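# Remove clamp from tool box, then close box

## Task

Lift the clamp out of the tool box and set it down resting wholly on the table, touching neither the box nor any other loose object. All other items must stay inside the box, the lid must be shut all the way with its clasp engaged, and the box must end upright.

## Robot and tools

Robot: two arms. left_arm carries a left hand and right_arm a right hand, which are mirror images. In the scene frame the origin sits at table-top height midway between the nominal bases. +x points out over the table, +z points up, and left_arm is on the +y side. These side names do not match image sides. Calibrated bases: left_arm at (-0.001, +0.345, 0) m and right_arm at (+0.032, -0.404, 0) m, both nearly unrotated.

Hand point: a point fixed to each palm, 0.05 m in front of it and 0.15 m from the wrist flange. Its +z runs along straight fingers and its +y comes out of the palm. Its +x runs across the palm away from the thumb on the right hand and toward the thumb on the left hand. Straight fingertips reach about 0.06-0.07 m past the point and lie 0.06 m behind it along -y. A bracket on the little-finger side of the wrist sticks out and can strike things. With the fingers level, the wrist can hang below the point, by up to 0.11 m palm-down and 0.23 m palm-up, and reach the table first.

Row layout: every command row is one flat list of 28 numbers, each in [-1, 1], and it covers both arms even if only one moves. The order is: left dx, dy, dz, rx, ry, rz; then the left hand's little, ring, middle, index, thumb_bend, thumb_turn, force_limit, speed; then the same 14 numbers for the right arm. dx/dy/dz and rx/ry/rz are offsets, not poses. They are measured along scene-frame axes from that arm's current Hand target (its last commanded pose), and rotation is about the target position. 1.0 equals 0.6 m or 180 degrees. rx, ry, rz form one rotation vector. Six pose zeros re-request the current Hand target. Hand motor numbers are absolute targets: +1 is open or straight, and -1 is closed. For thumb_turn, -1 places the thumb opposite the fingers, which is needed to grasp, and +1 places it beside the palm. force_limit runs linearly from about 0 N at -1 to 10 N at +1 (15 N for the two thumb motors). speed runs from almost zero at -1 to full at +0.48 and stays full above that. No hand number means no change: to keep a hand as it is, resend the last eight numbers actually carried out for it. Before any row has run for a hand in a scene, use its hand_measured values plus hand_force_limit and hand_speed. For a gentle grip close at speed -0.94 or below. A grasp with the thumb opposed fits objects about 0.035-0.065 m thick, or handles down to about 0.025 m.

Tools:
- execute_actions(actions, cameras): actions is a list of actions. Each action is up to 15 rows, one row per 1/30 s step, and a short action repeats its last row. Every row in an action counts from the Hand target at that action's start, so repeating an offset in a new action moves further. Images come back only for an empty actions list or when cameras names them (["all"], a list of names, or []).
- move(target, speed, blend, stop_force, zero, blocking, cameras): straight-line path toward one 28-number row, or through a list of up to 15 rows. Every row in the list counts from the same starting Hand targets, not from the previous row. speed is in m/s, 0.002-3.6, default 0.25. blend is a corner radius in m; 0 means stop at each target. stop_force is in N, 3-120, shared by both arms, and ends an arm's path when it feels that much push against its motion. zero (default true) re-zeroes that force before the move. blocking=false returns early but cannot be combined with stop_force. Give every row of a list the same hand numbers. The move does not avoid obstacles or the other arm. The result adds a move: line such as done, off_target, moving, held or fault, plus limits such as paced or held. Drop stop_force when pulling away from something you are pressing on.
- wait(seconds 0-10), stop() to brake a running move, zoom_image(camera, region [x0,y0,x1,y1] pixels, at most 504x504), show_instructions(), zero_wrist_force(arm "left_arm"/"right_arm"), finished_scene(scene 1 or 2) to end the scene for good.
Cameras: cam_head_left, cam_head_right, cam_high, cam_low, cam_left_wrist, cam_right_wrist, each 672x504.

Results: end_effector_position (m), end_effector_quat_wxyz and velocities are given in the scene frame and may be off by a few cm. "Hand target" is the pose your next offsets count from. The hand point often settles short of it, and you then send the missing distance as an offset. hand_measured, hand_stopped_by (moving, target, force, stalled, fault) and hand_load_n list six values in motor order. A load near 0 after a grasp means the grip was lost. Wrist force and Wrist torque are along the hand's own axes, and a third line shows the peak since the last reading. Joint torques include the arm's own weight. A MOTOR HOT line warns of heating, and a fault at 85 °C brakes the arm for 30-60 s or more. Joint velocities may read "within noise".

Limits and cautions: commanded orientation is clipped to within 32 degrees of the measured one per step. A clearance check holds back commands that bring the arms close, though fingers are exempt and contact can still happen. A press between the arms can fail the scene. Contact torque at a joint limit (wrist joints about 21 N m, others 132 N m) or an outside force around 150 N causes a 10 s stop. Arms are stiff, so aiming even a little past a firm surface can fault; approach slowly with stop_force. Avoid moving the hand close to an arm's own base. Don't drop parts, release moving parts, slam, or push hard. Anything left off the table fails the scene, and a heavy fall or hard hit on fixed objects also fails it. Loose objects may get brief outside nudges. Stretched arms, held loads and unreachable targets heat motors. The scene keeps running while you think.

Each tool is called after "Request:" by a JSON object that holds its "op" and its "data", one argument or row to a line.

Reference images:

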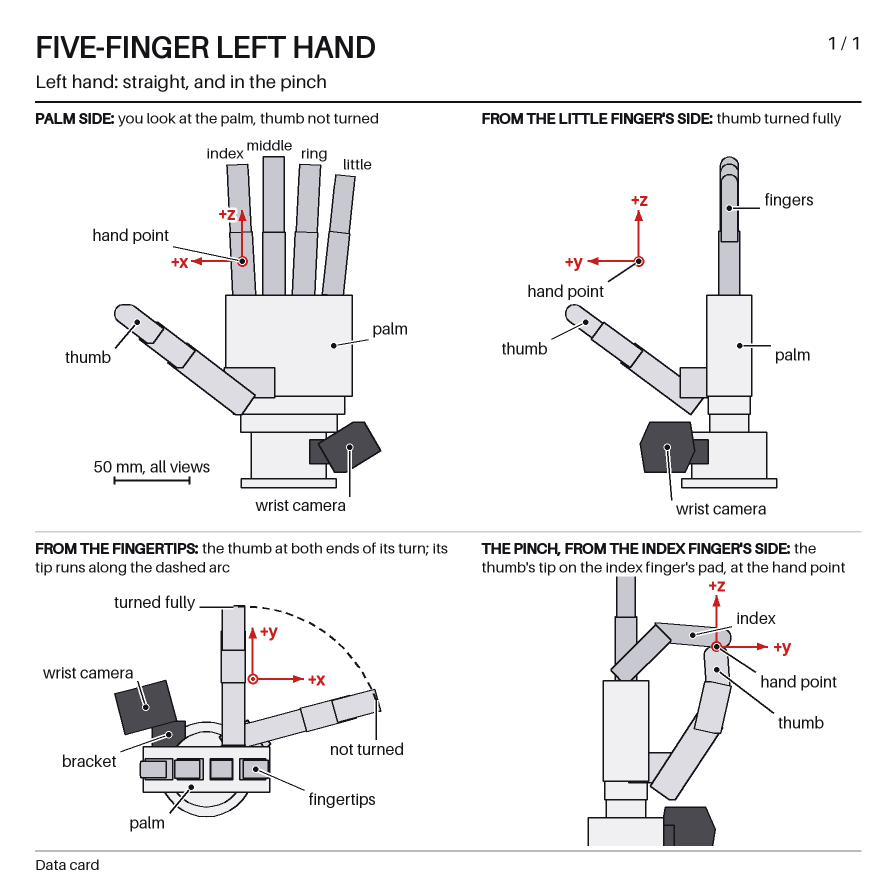

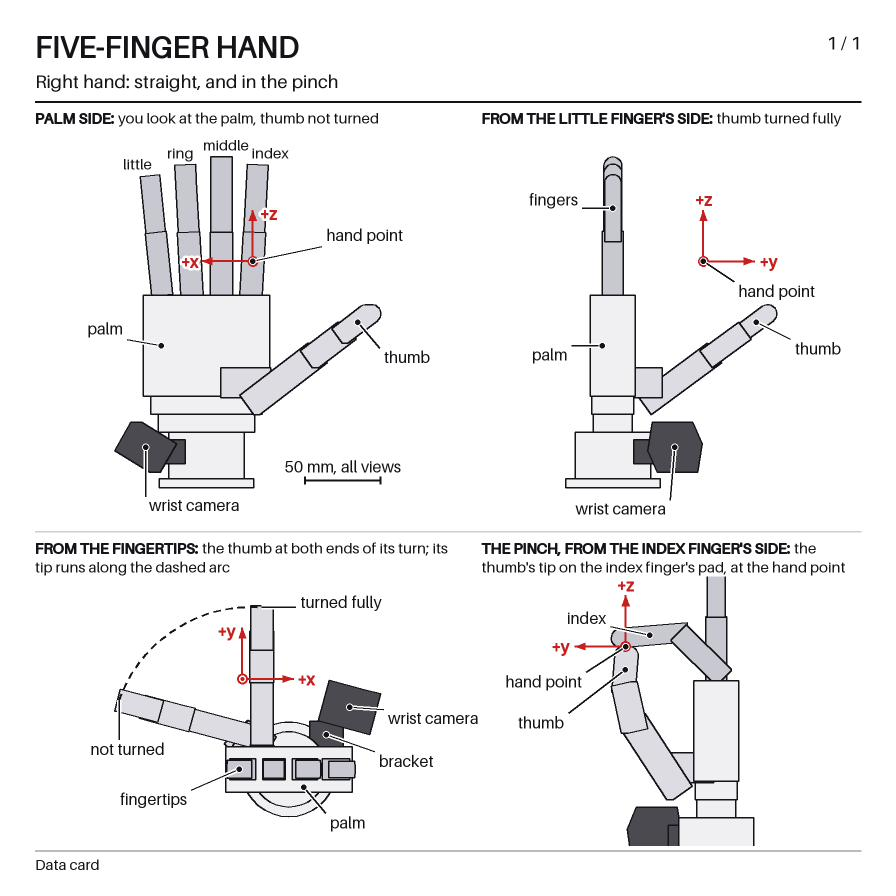

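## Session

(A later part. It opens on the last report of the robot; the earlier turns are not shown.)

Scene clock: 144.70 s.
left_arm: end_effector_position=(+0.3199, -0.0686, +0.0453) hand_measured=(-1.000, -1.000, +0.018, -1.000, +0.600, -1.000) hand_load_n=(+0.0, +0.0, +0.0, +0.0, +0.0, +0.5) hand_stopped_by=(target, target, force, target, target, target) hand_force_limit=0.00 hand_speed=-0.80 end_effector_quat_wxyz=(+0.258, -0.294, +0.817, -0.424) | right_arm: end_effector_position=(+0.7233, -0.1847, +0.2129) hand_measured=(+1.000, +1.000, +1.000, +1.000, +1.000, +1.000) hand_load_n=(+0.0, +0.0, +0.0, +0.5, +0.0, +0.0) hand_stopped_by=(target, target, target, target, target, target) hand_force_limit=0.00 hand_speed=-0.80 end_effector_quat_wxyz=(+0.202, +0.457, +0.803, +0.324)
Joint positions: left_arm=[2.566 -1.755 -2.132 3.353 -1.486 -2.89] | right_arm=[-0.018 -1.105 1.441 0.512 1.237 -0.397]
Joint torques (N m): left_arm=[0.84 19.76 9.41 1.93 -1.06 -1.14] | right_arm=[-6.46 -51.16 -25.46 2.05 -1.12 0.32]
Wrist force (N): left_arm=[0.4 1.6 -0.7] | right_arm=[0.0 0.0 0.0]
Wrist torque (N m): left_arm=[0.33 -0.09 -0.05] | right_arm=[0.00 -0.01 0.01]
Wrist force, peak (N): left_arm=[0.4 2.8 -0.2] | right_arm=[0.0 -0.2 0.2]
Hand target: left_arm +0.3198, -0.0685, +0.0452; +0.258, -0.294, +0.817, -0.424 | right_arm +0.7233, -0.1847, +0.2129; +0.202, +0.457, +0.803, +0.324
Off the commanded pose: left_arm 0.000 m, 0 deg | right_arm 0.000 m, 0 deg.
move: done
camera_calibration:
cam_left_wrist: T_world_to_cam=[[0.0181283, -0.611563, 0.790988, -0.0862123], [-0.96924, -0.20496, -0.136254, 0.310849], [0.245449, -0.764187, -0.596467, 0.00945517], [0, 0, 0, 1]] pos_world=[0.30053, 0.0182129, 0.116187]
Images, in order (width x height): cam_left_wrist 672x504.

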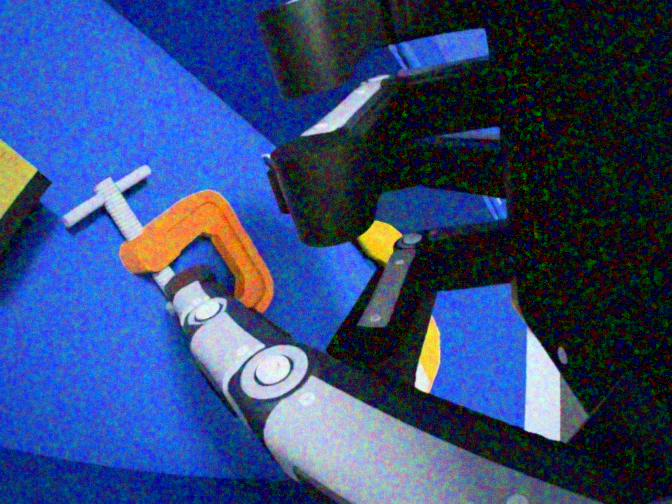

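Request:
{"op": "move", "data": {
  "target": [
    [-0.02,0,0.15,0,0,0.15,-1,-1,0.2,-1,0.9,-1,0,0.48, 0,0,0,0,0,0,1,1,1,1,1,1,0,-0.8],
    [0.02,0,0.15,0,0,0.42,-1,-1,0.2,-1,0.9,-1,0,0.48, 0,0,0,0,0,0,1,1,1,1,1,1,0,-0.8],
    [0.052,-0.0043,0.0333,0,0,0.489,-1,-1,0.2,-1,0.9,-1,0,0.48, 0,0,0,0,0,0,1,1,1,1,1,1,0,-0.8]
  ],
  "speed": 0.5,
  "blend": 0.03,
  "cameras": ["cam_left_wrist","cam_head_right","cam_high"]
}}

Request:
{"op": "zoom_image", "data": {
  "camera": "cam_left_wrist",
  "region": [60, 100, 340, 380]
}}

Scene clock: 149.67 s.
left_arm: end_effector_position=(+0.3215, -0.0688, +0.1363) hand_measured=(-1.000, -1.000, +0.200, -1.000, +0.900, -1.000) hand_load_n=(+0.0, +0.0, +0.0, +0.0, -0.5, +0.0) hand_stopped_by=(target, target, target, target, target, target) hand_force_limit=0.00 hand_speed=0.48 end_effector_quat_wxyz=(-0.422, +0.623, -0.600, +0.272) | right_arm: end_effector_position=(+0.7233, -0.1847, +0.2129) hand_measured=(+1.000, +1.000, +1.000, +1.000, +1.000, +1.000) hand_load_n=(+0.0, +0.0, +0.0, +0.0, +0.0, +0.0) hand_stopped_by=(target, target, target, target, target, target) hand_force_limit=0.00 hand_speed=-0.80 end_effector_quat_wxyz=(+0.202, +0.457, +0.803, +0.324)
Joint positions: left_arm=[2.176 -1.996 -1.622 2.609 -2.514 -3.856] | right_arm=[-0.018 -1.105 1.441 0.512 1.237 -0.397]
Joint torques (N m): left_arm=[6.59 31.44 8.31 0.2 -2.83 1.79] | right_arm=[-6.26 -51.31 -25.43 2.05 -1.08 0.31]
Wrist force (N): left_arm=[0.7 1.8 -0.7] | right_arm=[0.0 -0.1 0.0]
Wrist torque (N m): left_arm=[0.35 -0.11 -0.15] | right_arm=[-0.02 0.00 0.00]
Wrist force, peak (N): left_arm=[-0.3 4.6 0.8] | right_arm=[0.1 -0.2 0.3]
Hand target: left_arm +0.3215, -0.0687, +0.1362; -0.422, +0.623, -0.600, +0.272 (not the last commanded pose) | right_arm +0.7233, -0.1847, +0.2129; +0.202, +0.457, +0.803, +0.324
Off the commanded pose: left_arm 0.077 m, 36 deg | right_arm 0.000 m, 0 deg.
move: held (left_arm; a check stopped the path); path passed 1 of 3 targets; limits=held
pose unreachable (left arm): on one or more control steps of this call, first in action 0 (counted from 0), this arm could not follow its commanded pose, so it was not sent that pose on those steps. It may still have moved: this result reports where it is.
cause: moving toward the commanded pose would bring a part of the arm too close to another arm (a part of this arm just beyond joint 4 (wrist 1) and a part of the right arm just beyond its joint 2 (shoulder lift), where that arm would come to rest).
camera_calibration:
cam_left_wrist: T_world_to_cam=[[0.485071, -0.356664, 0.798434, -0.291895], [-0.427188, -0.893333, -0.139527, 0.103605], [0.763032, -0.273401, -0.585692, -0.0709175], [0, 0, 0, 1]] pos_world=[0.239961, -0.0309433, 0.205979]
Images, in order (width x height): cam_head_right 672x504, cam_high 672x504, cam_left_wrist 672x504.

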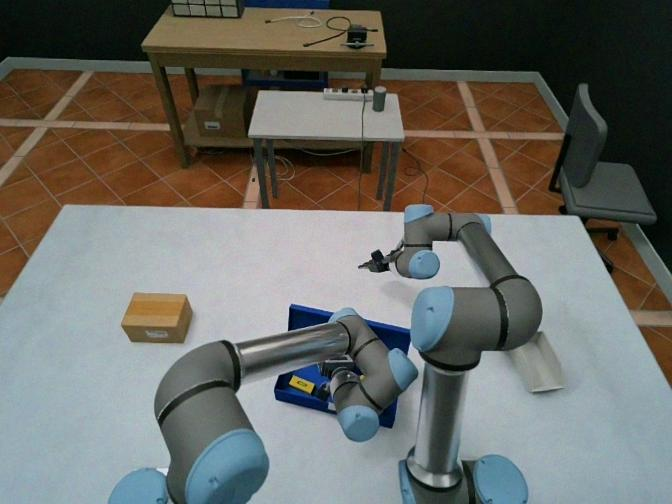

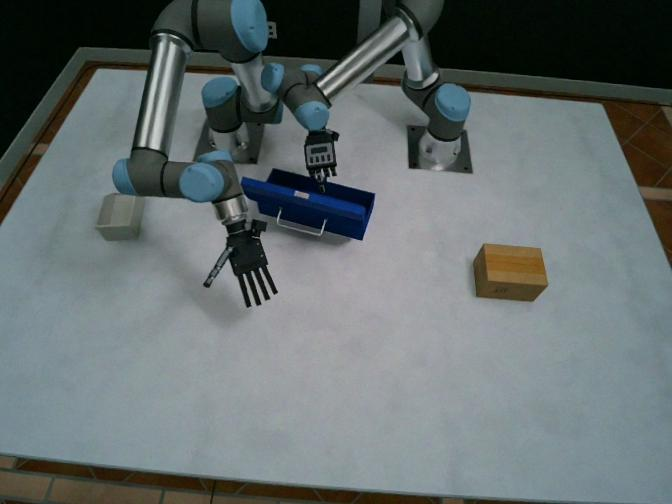

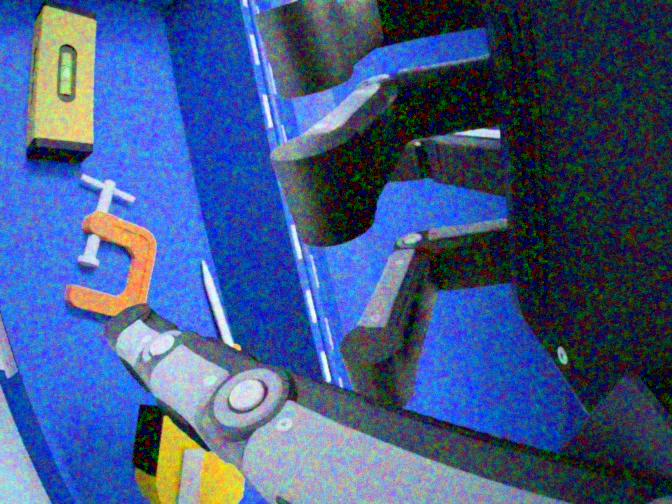

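Scaled by 1.800 from the camera's 672x504 image, which has a finer 960x720 frame.

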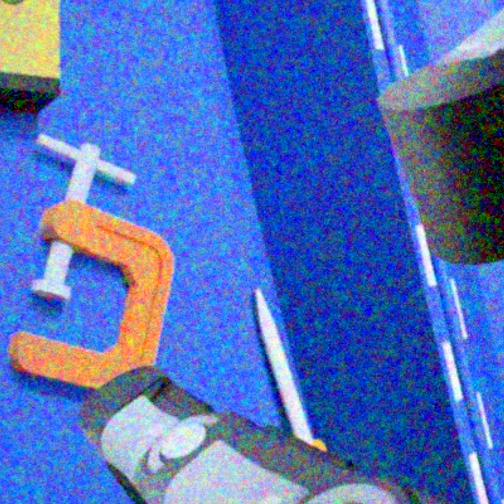

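Request:
{"op": "move", "data": {
  "target": [
    [-0.0858,0.45,0.19,0,0,-0.2,-1,-1,0.2,-1,0.9,-1,0,0.48, -0.15,0.058,0.245,0.298,0.2066,-0.2658,-1,-1,0.3,-1,0.9,-1,0,0.48],
    [-0.0858,0.5311,0.19,0,0,-0.25,-1,-1,0.2,-1,0.9,-1,0,0.48, -0.605,0.175,0.145,0.5962,0.4133,-0.5317,-1,-1,0.3,-1,0.9,-1,0,0.48]
  ],
  "speed": 0.5,
  "blend": 0.03,
  "cameras": ["all"]
}}

Scene clock: 159.27 s.
left_arm: end_effector_position=(+0.2714, +0.2500, +0.2501) hand_measured=(-1.000, -1.000, +0.200, -1.000, +0.900, -1.000) hand_load_n=(+0.0, +0.0, +0.0, +0.0, +0.0, +0.5) hand_stopped_by=(target, target, target, target, target, target) hand_force_limit=0.00 hand_speed=0.48 end_effector_quat_wxyz=(+0.271, -0.345, +0.799, -0.411) | right_arm: end_effector_position=(+0.3603, -0.0796, +0.2999) hand_measured=(-1.000, -1.000, +0.300, -1.000, +0.900, -1.000) hand_load_n=(+0.0, +0.0, +0.0, +0.5, +0.0, +0.0) hand_stopped_by=(target, target, target, target, target, target) hand_force_limit=0.00 hand_speed=0.48 end_effector_quat_wxyz=(-0.443, +0.820, -0.261, +0.252)
Joint positions: left_arm=[4.807 -0.785 -2.615 1.027 -0.834 -0.4] | right_arm=[0.196 -1.808 1.843 0.529 1.12 2.664]
Joint torques (N m): left_arm=[6.7 -8.77 34.98 -3.79 0.42 1.65] | right_arm=[-9.18 -14.47 -18.18 -0.95 0.58 1.63]
Wrist force (N): left_arm=[0.7 1.8 -0.6] | right_arm=[-0.5 -1.9 -0.7]
Wrist torque (N m): left_arm=[0.35 -0.15 -0.14] | right_arm=[-0.25 0.06 -0.24]
Wrist force, peak (N): left_arm=[1.4 2.1 -0.6] | right_arm=[-0.7 -2.8 -0.8]
Hand target: left_arm +0.2700, +0.2499, +0.2502; +0.286, -0.346, +0.793, -0.412 | right_arm +0.3603, -0.0797, +0.2999; -0.443, +0.820, -0.261, +0.252
Off the commanded pose: left_arm 0.001 m, 2 deg | right_arm 0.000 m, 0 deg.
move: done
camera_calibration:
cam_left_wrist: T_world_to_cam=[[0.101549, -0.59516, 0.797165, -0.0808476], [-0.942571, -0.313857, -0.114252, 0.37153], [0.318194, -0.739783, -0.592852, 0.360205], [0, 0, 0, 1]] pos_world=[0.243789, 0.334964, 0.320445]
cam_right_wrist: T_world_to_cam=[[-0.0206831, -0.574799, -0.818033, 0.211177], [-0.992253, 0.112056, -0.0536492, 0.378769], [0.122503, 0.810586, -0.572663, 0.308064], [0, 0, 0, 1]] pos_world=[0.342463, -0.170771, 0.369488]

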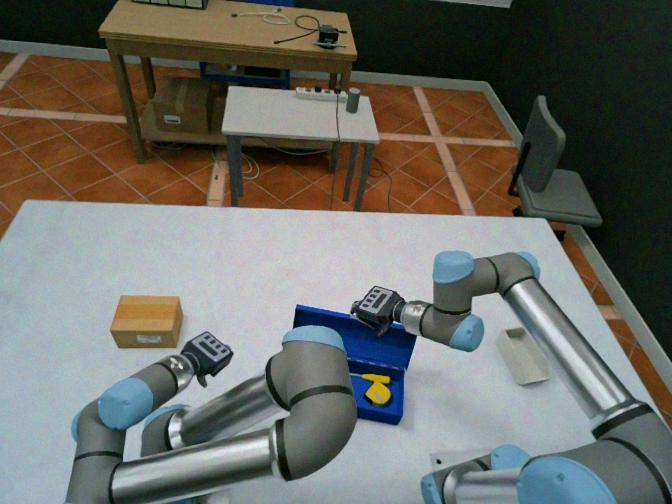

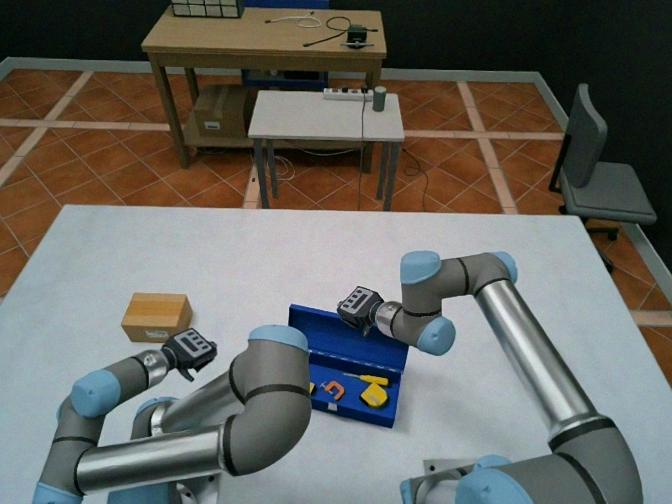

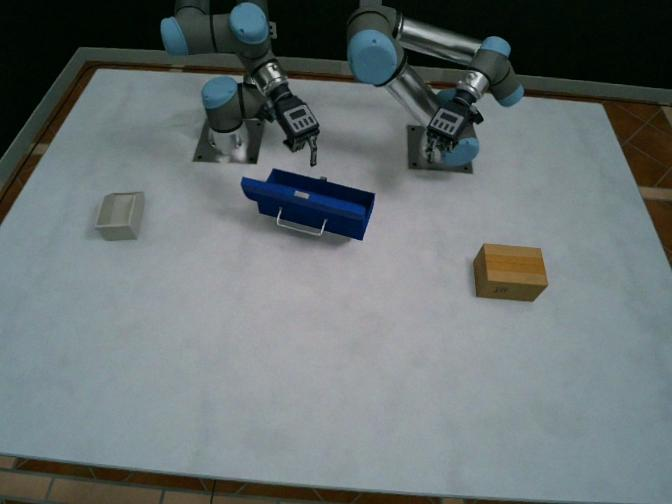

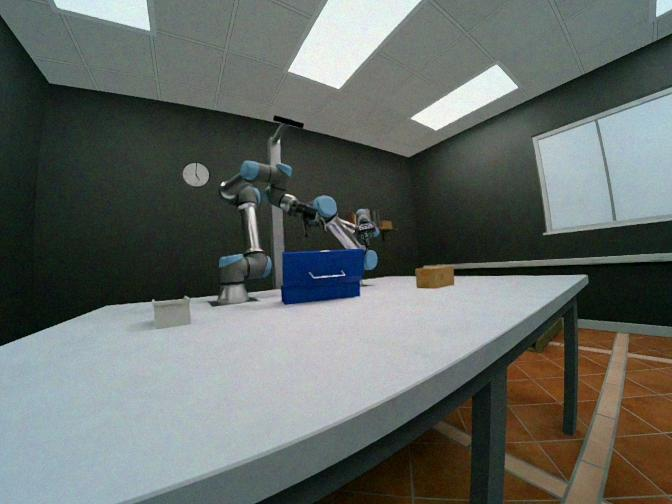

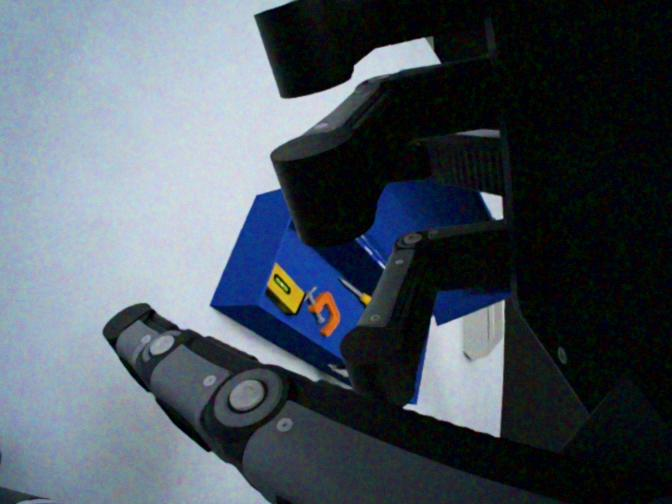

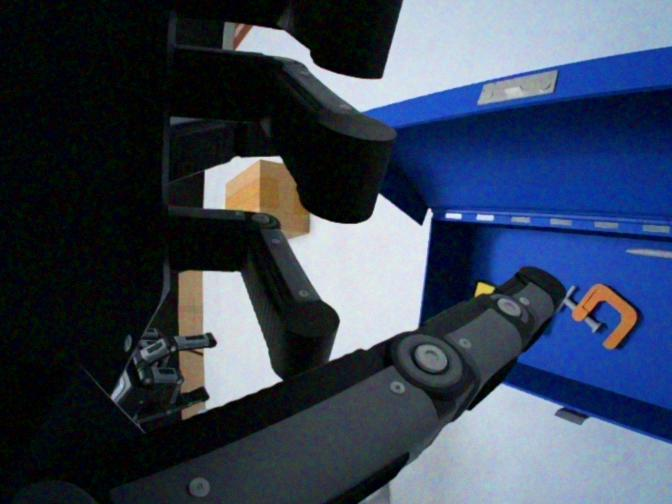

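Request:
{"op": "zoom_image", "data": {
  "camera": "cam_right_wrist",
  "region": [452, 200, 672, 400]
}}

Request:
{"op": "zoom_image", "data": {
  "camera": "cam_head_right",
  "region": [290, 350, 400, 430]
}}

Scaled by 2.291 from the camera's 672x504 image, which has a finer 960x720 frame.

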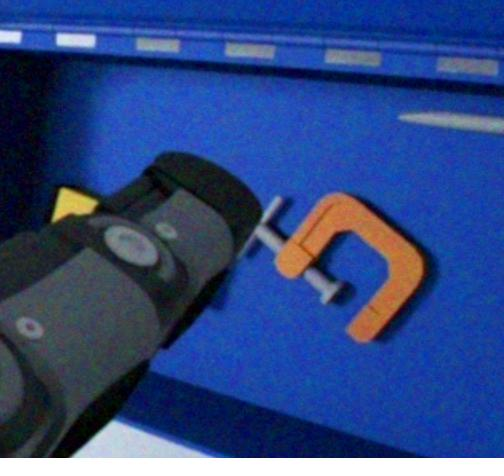

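Scaled by 4.582 from the camera's 672x504 image, which has a finer 960x720 frame.

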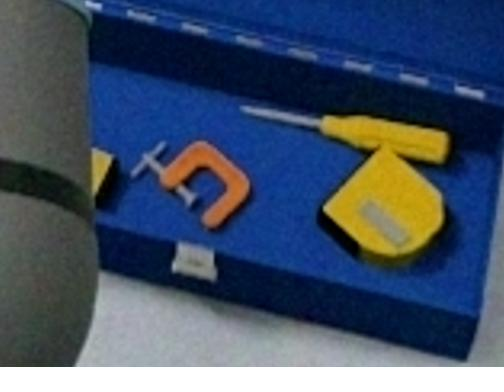

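Request:
{"op": "move", "data": {
  "target": [0,0,0,0,0,0,-1,-1,0.2,-1,0.9,-1,0,0.48, -0.0777,0.0645,-0.3917,-0.0083,0.0074,0,-1,-1,0.04,-1,0.9,-1,0,0.48],
  "speed": 0.25,
  "cameras": ["cam_right_wrist","cam_head_right"]
}}

Request:
{"op": "zoom_image", "data": {
  "camera": "cam_right_wrist",
  "region": [392, 120, 672, 400]
}}

Scene clock: 164.57 s.
left_arm: end_effector_position=(+0.2714, +0.2500, +0.2502) hand_measured=(-1.000, -1.000, +0.200, -1.000, +0.900, -1.000) hand_load_n=(+0.0, +0.0, +0.0, +0.0, +0.0, +0.0) hand_stopped_by=(target, target, target, target, target, target) hand_force_limit=0.00 hand_speed=0.48 end_effector_quat_wxyz=(+0.271, -0.345, +0.799, -0.411) | right_arm: end_effector_position=(+0.3137, -0.0409, +0.0650) hand_measured=(-1.000, -1.000, +0.040, -1.000, +0.900, -1.000) hand_load_n=(+0.0, +0.0, +0.0, +0.0, +0.5, +0.0) hand_stopped_by=(target, target, target, target, target, target) hand_force_limit=0.00 hand_speed=0.48 end_effector_quat_wxyz=(-0.429, +0.829, -0.262, +0.245)
Joint positions: left_arm=[4.807 -0.785 -2.615 1.027 -0.834 -0.4] | right_arm=[0.425 -1.577 2.28 -0.148 1.323 2.778]
Joint torques (N m): left_arm=[6.87 -6.51 35.23 -6.11 -0.61 1.9] | right_arm=[-5.82 -11.88 -12.09 -1.15 -0.72 -2.11]
Wrist force (N): left_arm=[0.6 1.7 -0.5] | right_arm=[-0.7 -2.0 -0.9]
Wrist torque (N m): left_arm=[0.33 -0.13 -0.14] | right_arm=[-0.27 0.10 -0.25]
Wrist force, peak (N): left_arm=[0.8 2.2 -0.8] | right_arm=[0.4 -3.9 -1.8]
Hand target: left_arm +0.2714, +0.2500, +0.2502; +0.271, -0.345, +0.799, -0.411 (not the last commanded pose) | right_arm +0.3137, -0.0410, +0.0649; -0.429, +0.829, -0.262, +0.245
Off the commanded pose: left_arm 0.001 m, 2 deg | right_arm 0.000 m, 0 deg.
move: done
camera_calibration:
cam_right_wrist: T_world_to_cam=[[-0.0393758, -0.59587, -0.802115, 0.0442082], [-0.993257, 0.110942, -0.0336567, 0.314582], [0.109043, 0.795381, -0.59622, 0.152958], [0, 0, 0, 1]] pos_world=[0.297522, -0.130217, 0.137244]
Images, in order (width x height): cam_head_right 672x504, cam_right_wrist 672x504.

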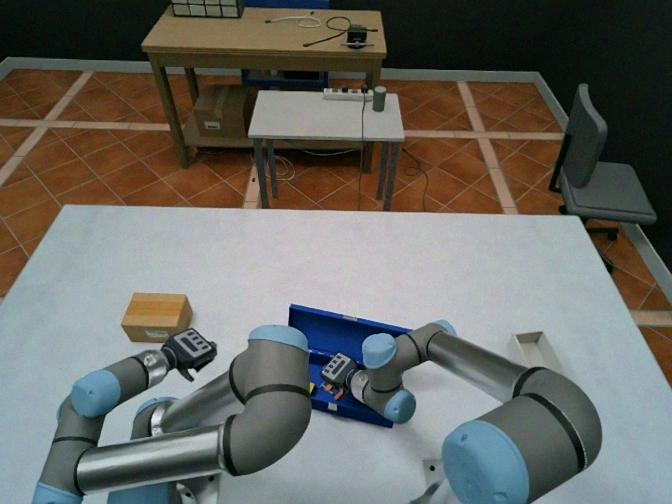

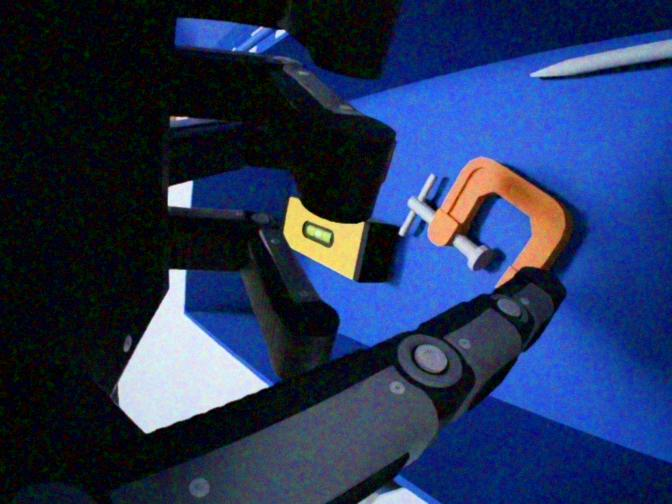

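Scaled by 1.800 from the camera's 672x504 image, which has a finer 960x720 frame.

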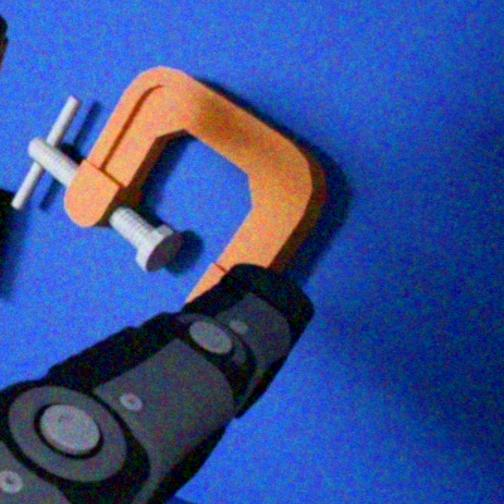

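Request:
{"op": "move", "data": {
  "target": [0,0,0,0,0,0,-1,-1,0.2,-1,0.9,-1,0,0.48, 0.0057,0.005,-0.055,0,0,0,-1,-1,0.08,-1,1,-1,0,0.48],
  "speed": 0.1
}}

Request:
{"op": "move", "data": {
  "target": [0,0,0,0,0,0,-1,-1,0.2,-1,0.9,-1,0,0.48, 0,0,-0.02,0,0,0,-1,-1,0.08,-1,1,-1,0,0.48],
  "speed": 0.015,
  "stop_force": 3,
  "cameras": ["cam_right_wrist"]
}}

Request:
{"op": "zoom_image", "data": {
  "camera": "cam_right_wrist",
  "region": [332, 120, 612, 400]
}}

Scene clock: 167.63 s.
left_arm: end_effector_position=(+0.2714, +0.2500, +0.2502) hand_measured=(-1.000, -1.000, +0.200, -1.000, +0.900, -1.000) hand_load_n=(+0.0, +0.0, +0.0, +0.0, +0.0, +0.0) hand_stopped_by=(target, target, target, target, target, target) hand_force_limit=0.00 hand_speed=0.48 end_effector_quat_wxyz=(+0.271, -0.345, +0.799, -0.411) | right_arm: end_effector_position=(+0.3170, -0.0380, +0.0319) hand_measured=(-1.000, -1.000, +0.080, -1.000, +1.000, -1.000) hand_load_n=(+0.0, +0.0, +0.0, +0.0, +0.0, +0.5) hand_stopped_by=(target, target, target, target, target, target) hand_force_limit=0.00 hand_speed=0.48 end_effector_quat_wxyz=(-0.429, +0.829, -0.262, +0.245)
Joint positions: left_arm=[4.807 -0.785 -2.615 1.027 -0.834 -0.4] | right_arm=[0.43 -1.494 2.31 -0.26 1.328 2.78]
Joint torques (N m): left_arm=[7.28 -6.22 35.28 -6.08 -0.64 2.02] | right_arm=[1.5 -25.18 -22.22 -0.93 0.13 1.03]
Wrist force (N): left_arm=[0.5 1.8 -0.7] | right_arm=[-0.4 -1.8 -1.0]
Wrist torque (N m): left_arm=[0.37 -0.12 -0.15] | right_arm=[-0.24 0.05 -0.23]
Wrist force, peak (N): left_arm=[1.0 1.8 -0.8] | right_arm=[-0.2 -2.9 -1.2]
Hand target: left_arm +0.2714, +0.2500, +0.2502; +0.271, -0.345, +0.799, -0.411 | right_arm +0.3171, -0.0380, +0.0319; -0.429, +0.829, -0.262, +0.245
Off the commanded pose: left_arm 0.000 m, 0 deg | right_arm 0.000 m, 0 deg.
move: done

Scene clock: 169.17 s.
left_arm: end_effector_position=(+0.2714, +0.2500, +0.2502) hand_measured=(-1.000, -1.000, +0.200, -1.000, +0.900, -1.000) hand_load_n=(+0.0, +0.0, +0.0, +0.0, +0.0, +0.0) hand_stopped_by=(target, target, target, target, target, target) hand_force_limit=0.00 hand_speed=0.48 end_effector_quat_wxyz=(+0.271, -0.345, +0.799, -0.411) | right_arm: end_effector_position=(+0.3171, -0.0379, +0.0250) hand_measured=(-1.000, -1.000, +0.080, -1.000, +1.000, -1.000) hand_load_n=(+0.0, +0.0, +0.0, +0.0, +0.0, +0.5) hand_stopped_by=(target, target, target, target, target, target) hand_force_limit=0.00 hand_speed=0.48 end_effector_quat_wxyz=(-0.429, +0.829, -0.262, +0.245)
Joint positions: left_arm=[4.807 -0.785 -2.615 1.027 -0.834 -0.4] | right_arm=[0.429 -1.478 2.317 -0.284 1.327 2.78]
Joint torques (N m): left_arm=[7.02 -6.14 34.82 -5.96 -0.75 1.89] | right_arm=[-3.45 -31.27 -22.61 -0.98 -0.96 -1.01]
Wrist force (N): left_arm=[0.9 1.8 -0.7] | right_arm=[-0.4 -3.2 -3.1]
Wrist torque (N m): left_arm=[0.35 -0.18 -0.12] | right_arm=[-0.44 0.05 -0.23]
Wrist force, peak (N): left_arm=[0.6 2.1 -0.5] | right_arm=[-0.4 -8.6 -5.0]
Hand target: left_arm +0.2714, +0.2500, +0.2502; +0.271, -0.345, +0.799, -0.411 | right_arm +0.3171, -0.0379, +0.0250; -0.429, +0.829, -0.262, +0.245 (not the last commanded pose)
Off the commanded pose: left_arm 0.000 m, 0 deg | right_arm 0.005 m, 0 deg.
move: contact (right_arm)
camera_calibration:
cam_right_wrist: T_world_to_cam=[[-0.0395241, -0.595916, -0.802073, 0.0140799], [-0.993252, 0.111023, -0.0335422, 0.316277], [0.109037, 0.795335, -0.596283, 0.126354], [0, 0, 0, 1]] pos_world=[0.300922, -0.127217, 0.0972445]
Images, in order (width x height): cam_right_wrist 672x504.

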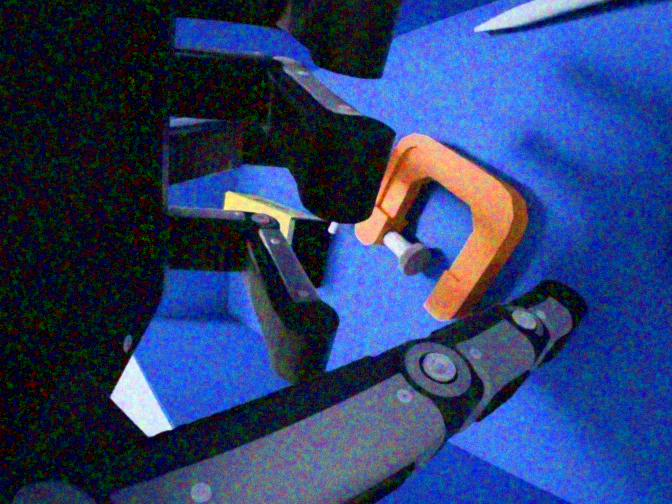

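Scaled by 1.800 from the camera's 672x504 image, which has a finer 960x720 frame.

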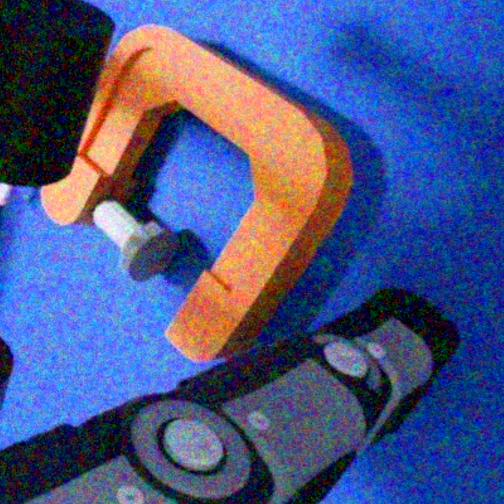

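Request:
{"op": "move", "data": {
  "target": [
    [0,0,0,0,0,0,-1,-1,0.2,-1,0.9,-1,0,0.48, 0,0,0.006,0,0,0,-1,-1,0.08,-1,0.83,-0.9,0,0.3]
  ],
  "speed": 0.05
}}

Request:
{"op": "move", "data": {
  "target": [0,0,0,0,0,0,-1,-1,0.2,-1,0.9,-1,0,0.48, 0,0,-0.018,0,0,0,-1,-1,0.08,-1,0.83,-0.9,0,0.3],
  "speed": 0.012,
  "stop_force": 3,
  "cameras": ["cam_right_wrist"]
}}

Request:
{"op": "zoom_image", "data": {
  "camera": "cam_right_wrist",
  "region": [332, 120, 612, 400]
}}

Scene clock: 170.93 s.
left_arm: end_effector_position=(+0.2714, +0.2500, +0.2502) hand_measured=(-1.000, -1.000, +0.200, -1.000, +0.900, -1.000) hand_load_n=(+0.0, +0.0, +0.0, +0.0, +0.0, +0.0) hand_stopped_by=(target, target, target, target, target, target) hand_force_limit=0.00 hand_speed=0.48 end_effector_quat_wxyz=(+0.271, -0.345, +0.799, -0.411) | right_arm: end_effector_position=(+0.3171, -0.0379, +0.0287) hand_measured=(-1.000, -1.000, +0.080, -1.000, +0.830, -0.900) hand_load_n=(+0.0, +0.0, +0.0, +0.0, +0.0, +0.5) hand_stopped_by=(target, target, target, target, target, target) hand_force_limit=0.00 hand_speed=0.30 end_effector_quat_wxyz=(-0.429, +0.829, -0.262, +0.245)
Joint positions: left_arm=[4.807 -0.785 -2.615 1.027 -0.834 -0.4] | right_arm=[0.429 -1.487 2.313 -0.272 1.327 2.78]
Joint torques (N m): left_arm=[6.95 -6.33 34.64 -6.04 -0.72 1.92] | right_arm=[1.19 -17.4 -17.15 -0.97 -0.43 -0.97]
Wrist force (N): left_arm=[0.9 1.7 -0.7] | right_arm=[-0.4 -1.9 -0.8]
Wrist torque (N m): left_arm=[0.34 -0.17 -0.13] | right_arm=[-0.26 0.04 -0.23]
Wrist force, peak (N): left_arm=[0.8 2.1 -0.5] | right_arm=[1.4 -3.9 -4.5]
Hand target: left_arm +0.2714, +0.2500, +0.2502; +0.271, -0.345, +0.799, -0.411 | right_arm +0.3171, -0.0379, +0.0286; -0.429, +0.829, -0.262, +0.245
Off the commanded pose: left_arm 0.000 m, 0 deg | right_arm 0.000 m, 0 deg.
move: done

Scene clock: 172.33 s.
left_arm: end_effector_position=(+0.2714, +0.2500, +0.2502) hand_measured=(-1.000, -1.000, +0.200, -1.000, +0.900, -1.000) hand_load_n=(+0.0, +0.0, +0.0, +0.0, +0.0, +0.0) hand_stopped_by=(target, target, target, target, target, target) hand_force_limit=0.00 hand_speed=0.48 end_effector_quat_wxyz=(+0.271, -0.345, +0.799, -0.411) | right_arm: end_effector_position=(+0.3171, -0.0379, +0.0247) hand_measured=(-1.000, -1.000, +0.080, -1.000, +0.830, -0.900) hand_load_n=(+0.0, +0.0, +0.0, +0.0, +1.0, +0.5) hand_stopped_by=(target, target, target, target, target, target) hand_force_limit=0.00 hand_speed=0.30 end_effector_quat_wxyz=(-0.429, +0.829, -0.262, +0.245)
Joint positions: left_arm=[4.807 -0.785 -2.615 1.027 -0.834 -0.4] | right_arm=[0.429 -1.477 2.317 -0.285 1.327 2.78]
Joint torques (N m): left_arm=[7.13 -6.17 34.61 -5.99 -0.68 1.86] | right_arm=[1.3 -30.82 -21.91 -1.1 -0.33 -1.09]
Wrist force (N): left_arm=[0.8 2.0 -0.6] | right_arm=[-0.5 -3.6 -3.2]
Wrist torque (N m): left_arm=[0.39 -0.16 -0.15] | right_arm=[-0.44 0.05 -0.24]
Wrist force, peak (N): left_arm=[0.8 2.0 -0.6] | right_arm=[0.1 -8.3 -5.2]
Hand target: left_arm +0.2714, +0.2500, +0.2502; +0.271, -0.345, +0.799, -0.411 | right_arm +0.3171, -0.0379, +0.0247; -0.429, +0.829, -0.262, +0.245 (not the last commanded pose)
Off the commanded pose: left_arm 0.000 m, 0 deg | right_arm 0.007 m, 0 deg.
move: contact (right_arm)
camera_calibration:
cam_right_wrist: T_world_to_cam=[[-0.0395241, -0.595916, -0.802073, 0.0138393], [-0.993252, 0.111023, -0.0335422, 0.316267], [0.109037, 0.795335, -0.596283, 0.126175], [0, 0, 0, 1]] pos_world=[0.300922, -0.127217, 0.0969445]
Images, in order (width x height): cam_right_wrist 672x504.

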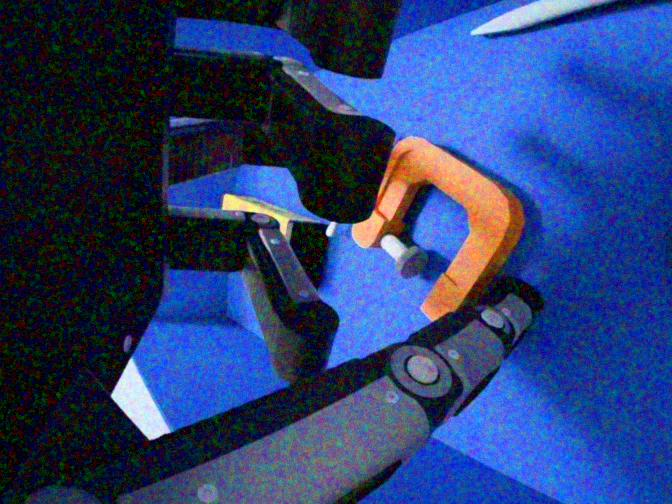

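Scaled by 1.800 from the camera's 672x504 image, which has a finer 960x720 frame.

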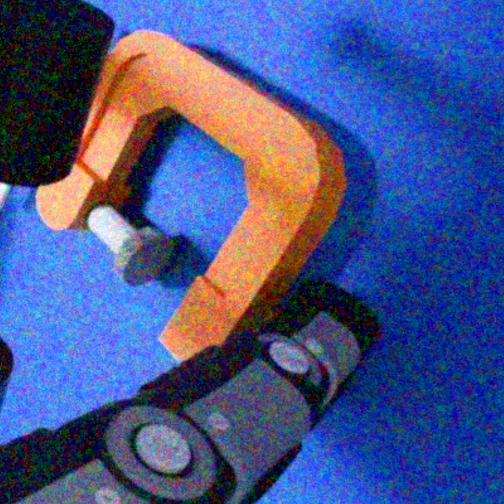

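Request:
{"op": "move", "data": {
  "target": [
    [0,0,0,0,0,0,-1,-1,0.2,-1,0.9,-1,0,0.48, 0,0,0,0,0,0,-1,-1,0.08,-1,0.76,-0.9,-0.4,-0.6],
    [0,0,0,0,0,0,-1,-1,0.2,-1,0.9,-1,0,0.48, 0,0,0,0,0,0,-1,-1,-0.3,-1,0.76,-0.9,0.0,-0.8]
  ],
  "speed": 0.05,
  "cameras": ["cam_right_wrist"]
}}

Request:
{"op": "zoom_image", "data": {
  "camera": "cam_right_wrist",
  "region": [332, 120, 612, 400]
}}

Scene clock: 173.77 s.
left_arm: end_effector_position=(+0.2714, +0.2500, +0.2502) hand_measured=(-1.000, -1.000, +0.200, -1.000, +0.900, -1.000) hand_load_n=(+0.0, +0.0, +0.0, +0.0, +0.0, +0.0) hand_stopped_by=(target, target, target, target, target, target) hand_force_limit=0.00 hand_speed=0.48 end_effector_quat_wxyz=(+0.271, -0.345, +0.799, -0.411) | right_arm: end_effector_position=(+0.3171, -0.0379, +0.0247) hand_measured=(-1.000, -1.000, +0.028, -1.000, +0.762, -0.900) hand_load_n=(+0.0, +0.0, +4.5, +0.0, +4.0, +0.5) hand_stopped_by=(target, target, force, target, target, target) hand_force_limit=0.00 hand_speed=-0.80 end_effector_quat_wxyz=(-0.429, +0.829, -0.262, +0.245)
Joint positions: left_arm=[4.807 -0.785 -2.615 1.027 -0.834 -0.4] | right_arm=[0.429 -1.477 2.317 -0.285 1.327 2.78]
Joint torques (N m): left_arm=[7.19 -6.07 34.58 -6.11 -0.64 1.84] | right_arm=[1.38 -30.99 -20.98 -1.1 -0.31 -1.3]
Wrist force (N): left_arm=[0.8 1.7 -0.3] | right_arm=[-0.3 -2.7 -1.4]
Wrist torque (N m): left_arm=[0.32 -0.15 -0.12] | right_arm=[-0.31 0.06 -0.25]
Wrist force, peak (N): left_arm=[0.6 2.1 -0.3] | right_arm=[-0.4 -3.9 -3.5]
Hand target: left_arm +0.2714, +0.2500, +0.2502; +0.271, -0.345, +0.799, -0.411 | right_arm +0.3171, -0.0379, +0.0247; -0.429, +0.829, -0.262, +0.245
Off the commanded pose: left_arm 0.000 m, 0 deg | right_arm 0.000 m, 0 deg.
move: done
camera_calibration:
cam_right_wrist: T_world_to_cam=[[-0.0395241, -0.595916, -0.802073, 0.0138393], [-0.993252, 0.111023, -0.0335422, 0.316267], [0.109037, 0.795335, -0.596283, 0.126175], [0, 0, 0, 1]] pos_world=[0.300922, -0.127217, 0.0969445]
Images, in order (width x height): cam_right_wrist 672x504.

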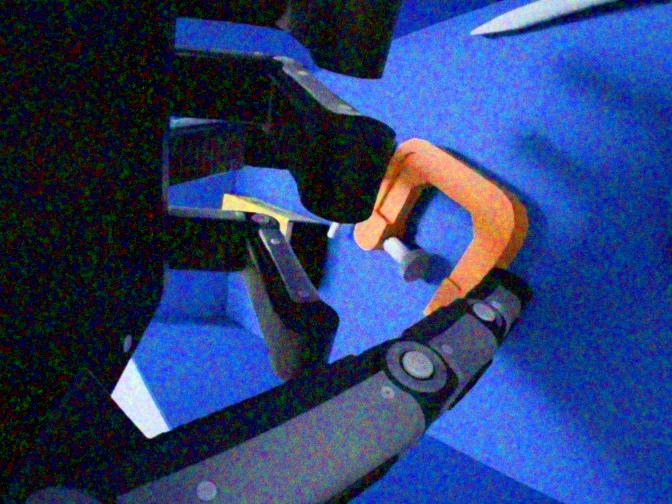

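Scaled by 1.800 from the camera's 672x504 image, which has a finer 960x720 frame.

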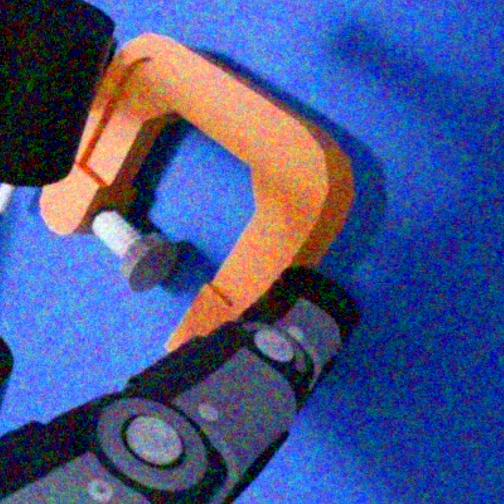

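Request:
{"op": "move", "data": {
  "target": [
    [0,0,0,0,0,0,-1,-1,0.2,-1,0.9,-1,0,0.48, 0,0,0,0,0,0,-1,-1,-0.35,-1,0.7,-0.9,0.2,-0.85],
    [0,0,0,0,0,0,-1,-1,0.2,-1,0.9,-1,0,0.48, 0,0,0.0333,0,0,0,-1,-1,-0.35,-1,0.7,-0.9,0.2,-0.85]
  ],
  "speed": 0.03,
  "cameras": ["cam_right_wrist"]
}}

Request:
{"op": "zoom_image", "data": {
  "camera": "cam_right_wrist",
  "region": [332, 120, 612, 400]
}}

Scene clock: 175.53 s.
left_arm: end_effector_position=(+0.2714, +0.2500, +0.2502) hand_measured=(-1.000, -1.000, +0.200, -1.000, +0.900, -1.000) hand_load_n=(+0.0, +0.0, +0.0, +0.0, +0.0, +0.0) hand_stopped_by=(target, target, target, target, target, target) hand_force_limit=0.00 hand_speed=0.48 end_effector_quat_wxyz=(+0.271, -0.345, +0.799, -0.411) | right_arm: end_effector_position=(+0.3172, -0.0379, +0.0448) hand_measured=(-1.000, -1.000, +0.018, -1.000, +0.748, -0.900) hand_load_n=(+0.0, +0.0, +10.5, +0.0, +9.0, +2.0) hand_stopped_by=(target, target, force, target, force, target) hand_force_limit=0.20 hand_speed=-0.85 end_effector_quat_wxyz=(-0.429, +0.829, -0.262, +0.246)
Joint positions: left_arm=[4.807 -0.785 -2.615 1.027 -0.834 -0.4] | right_arm=[0.429 -1.523 2.294 -0.217 1.327 2.78]
Joint torques (N m): left_arm=[7.59 -6.18 34.16 -6 -0.7 1.94] | right_arm=[5.67 -13.96 -11.75 -1.18 0.28 0.49]
Wrist force (N): left_arm=[0.2 2.0 -0.5] | right_arm=[-0.6 -1.3 -0.6]
Wrist torque (N m): left_arm=[0.39 -0.07 -0.18] | right_arm=[-0.24 0.06 -0.21]
Wrist force, peak (N): left_arm=[0.5 1.9 -0.9] | right_arm=[-0.2 -3.3 -1.2]
Hand target: left_arm +0.2714, +0.2500, +0.2502; +0.271, -0.345, +0.799, -0.411 | right_arm +0.3171, -0.0379, +0.0447; -0.429, +0.829, -0.262, +0.245
Off the commanded pose: left_arm 0.000 m, 0 deg | right_arm 0.000 m, 0 deg.
move: done
camera_calibration:
cam_right_wrist: T_world_to_cam=[[-0.0392581, -0.595764, -0.802199, 0.0299186], [-0.99324, 0.111032, -0.033852, 0.317075], [0.109237, 0.795448, -0.596096, 0.138081], [0, 0, 0, 1]] pos_world=[0.301023, -0.127217, 0.117044]
Images, in order (width x height): cam_right_wrist 672x504.

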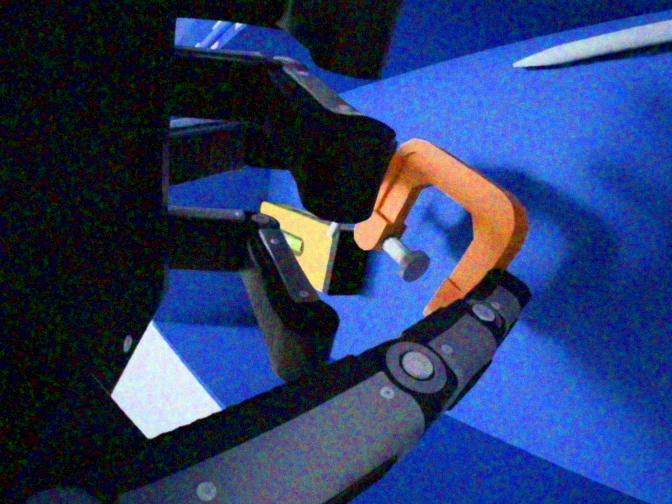

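Scaled by 1.800 from the camera's 672x504 image, which has a finer 960x720 frame.

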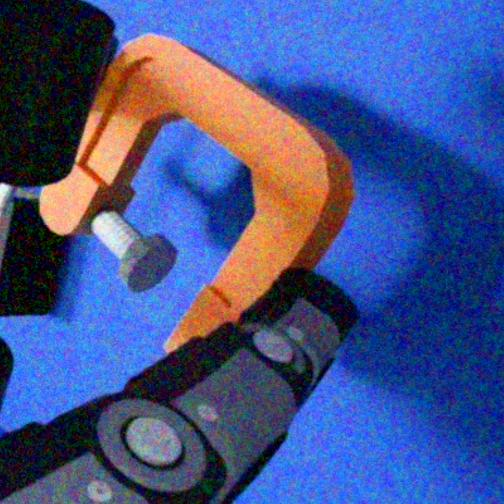

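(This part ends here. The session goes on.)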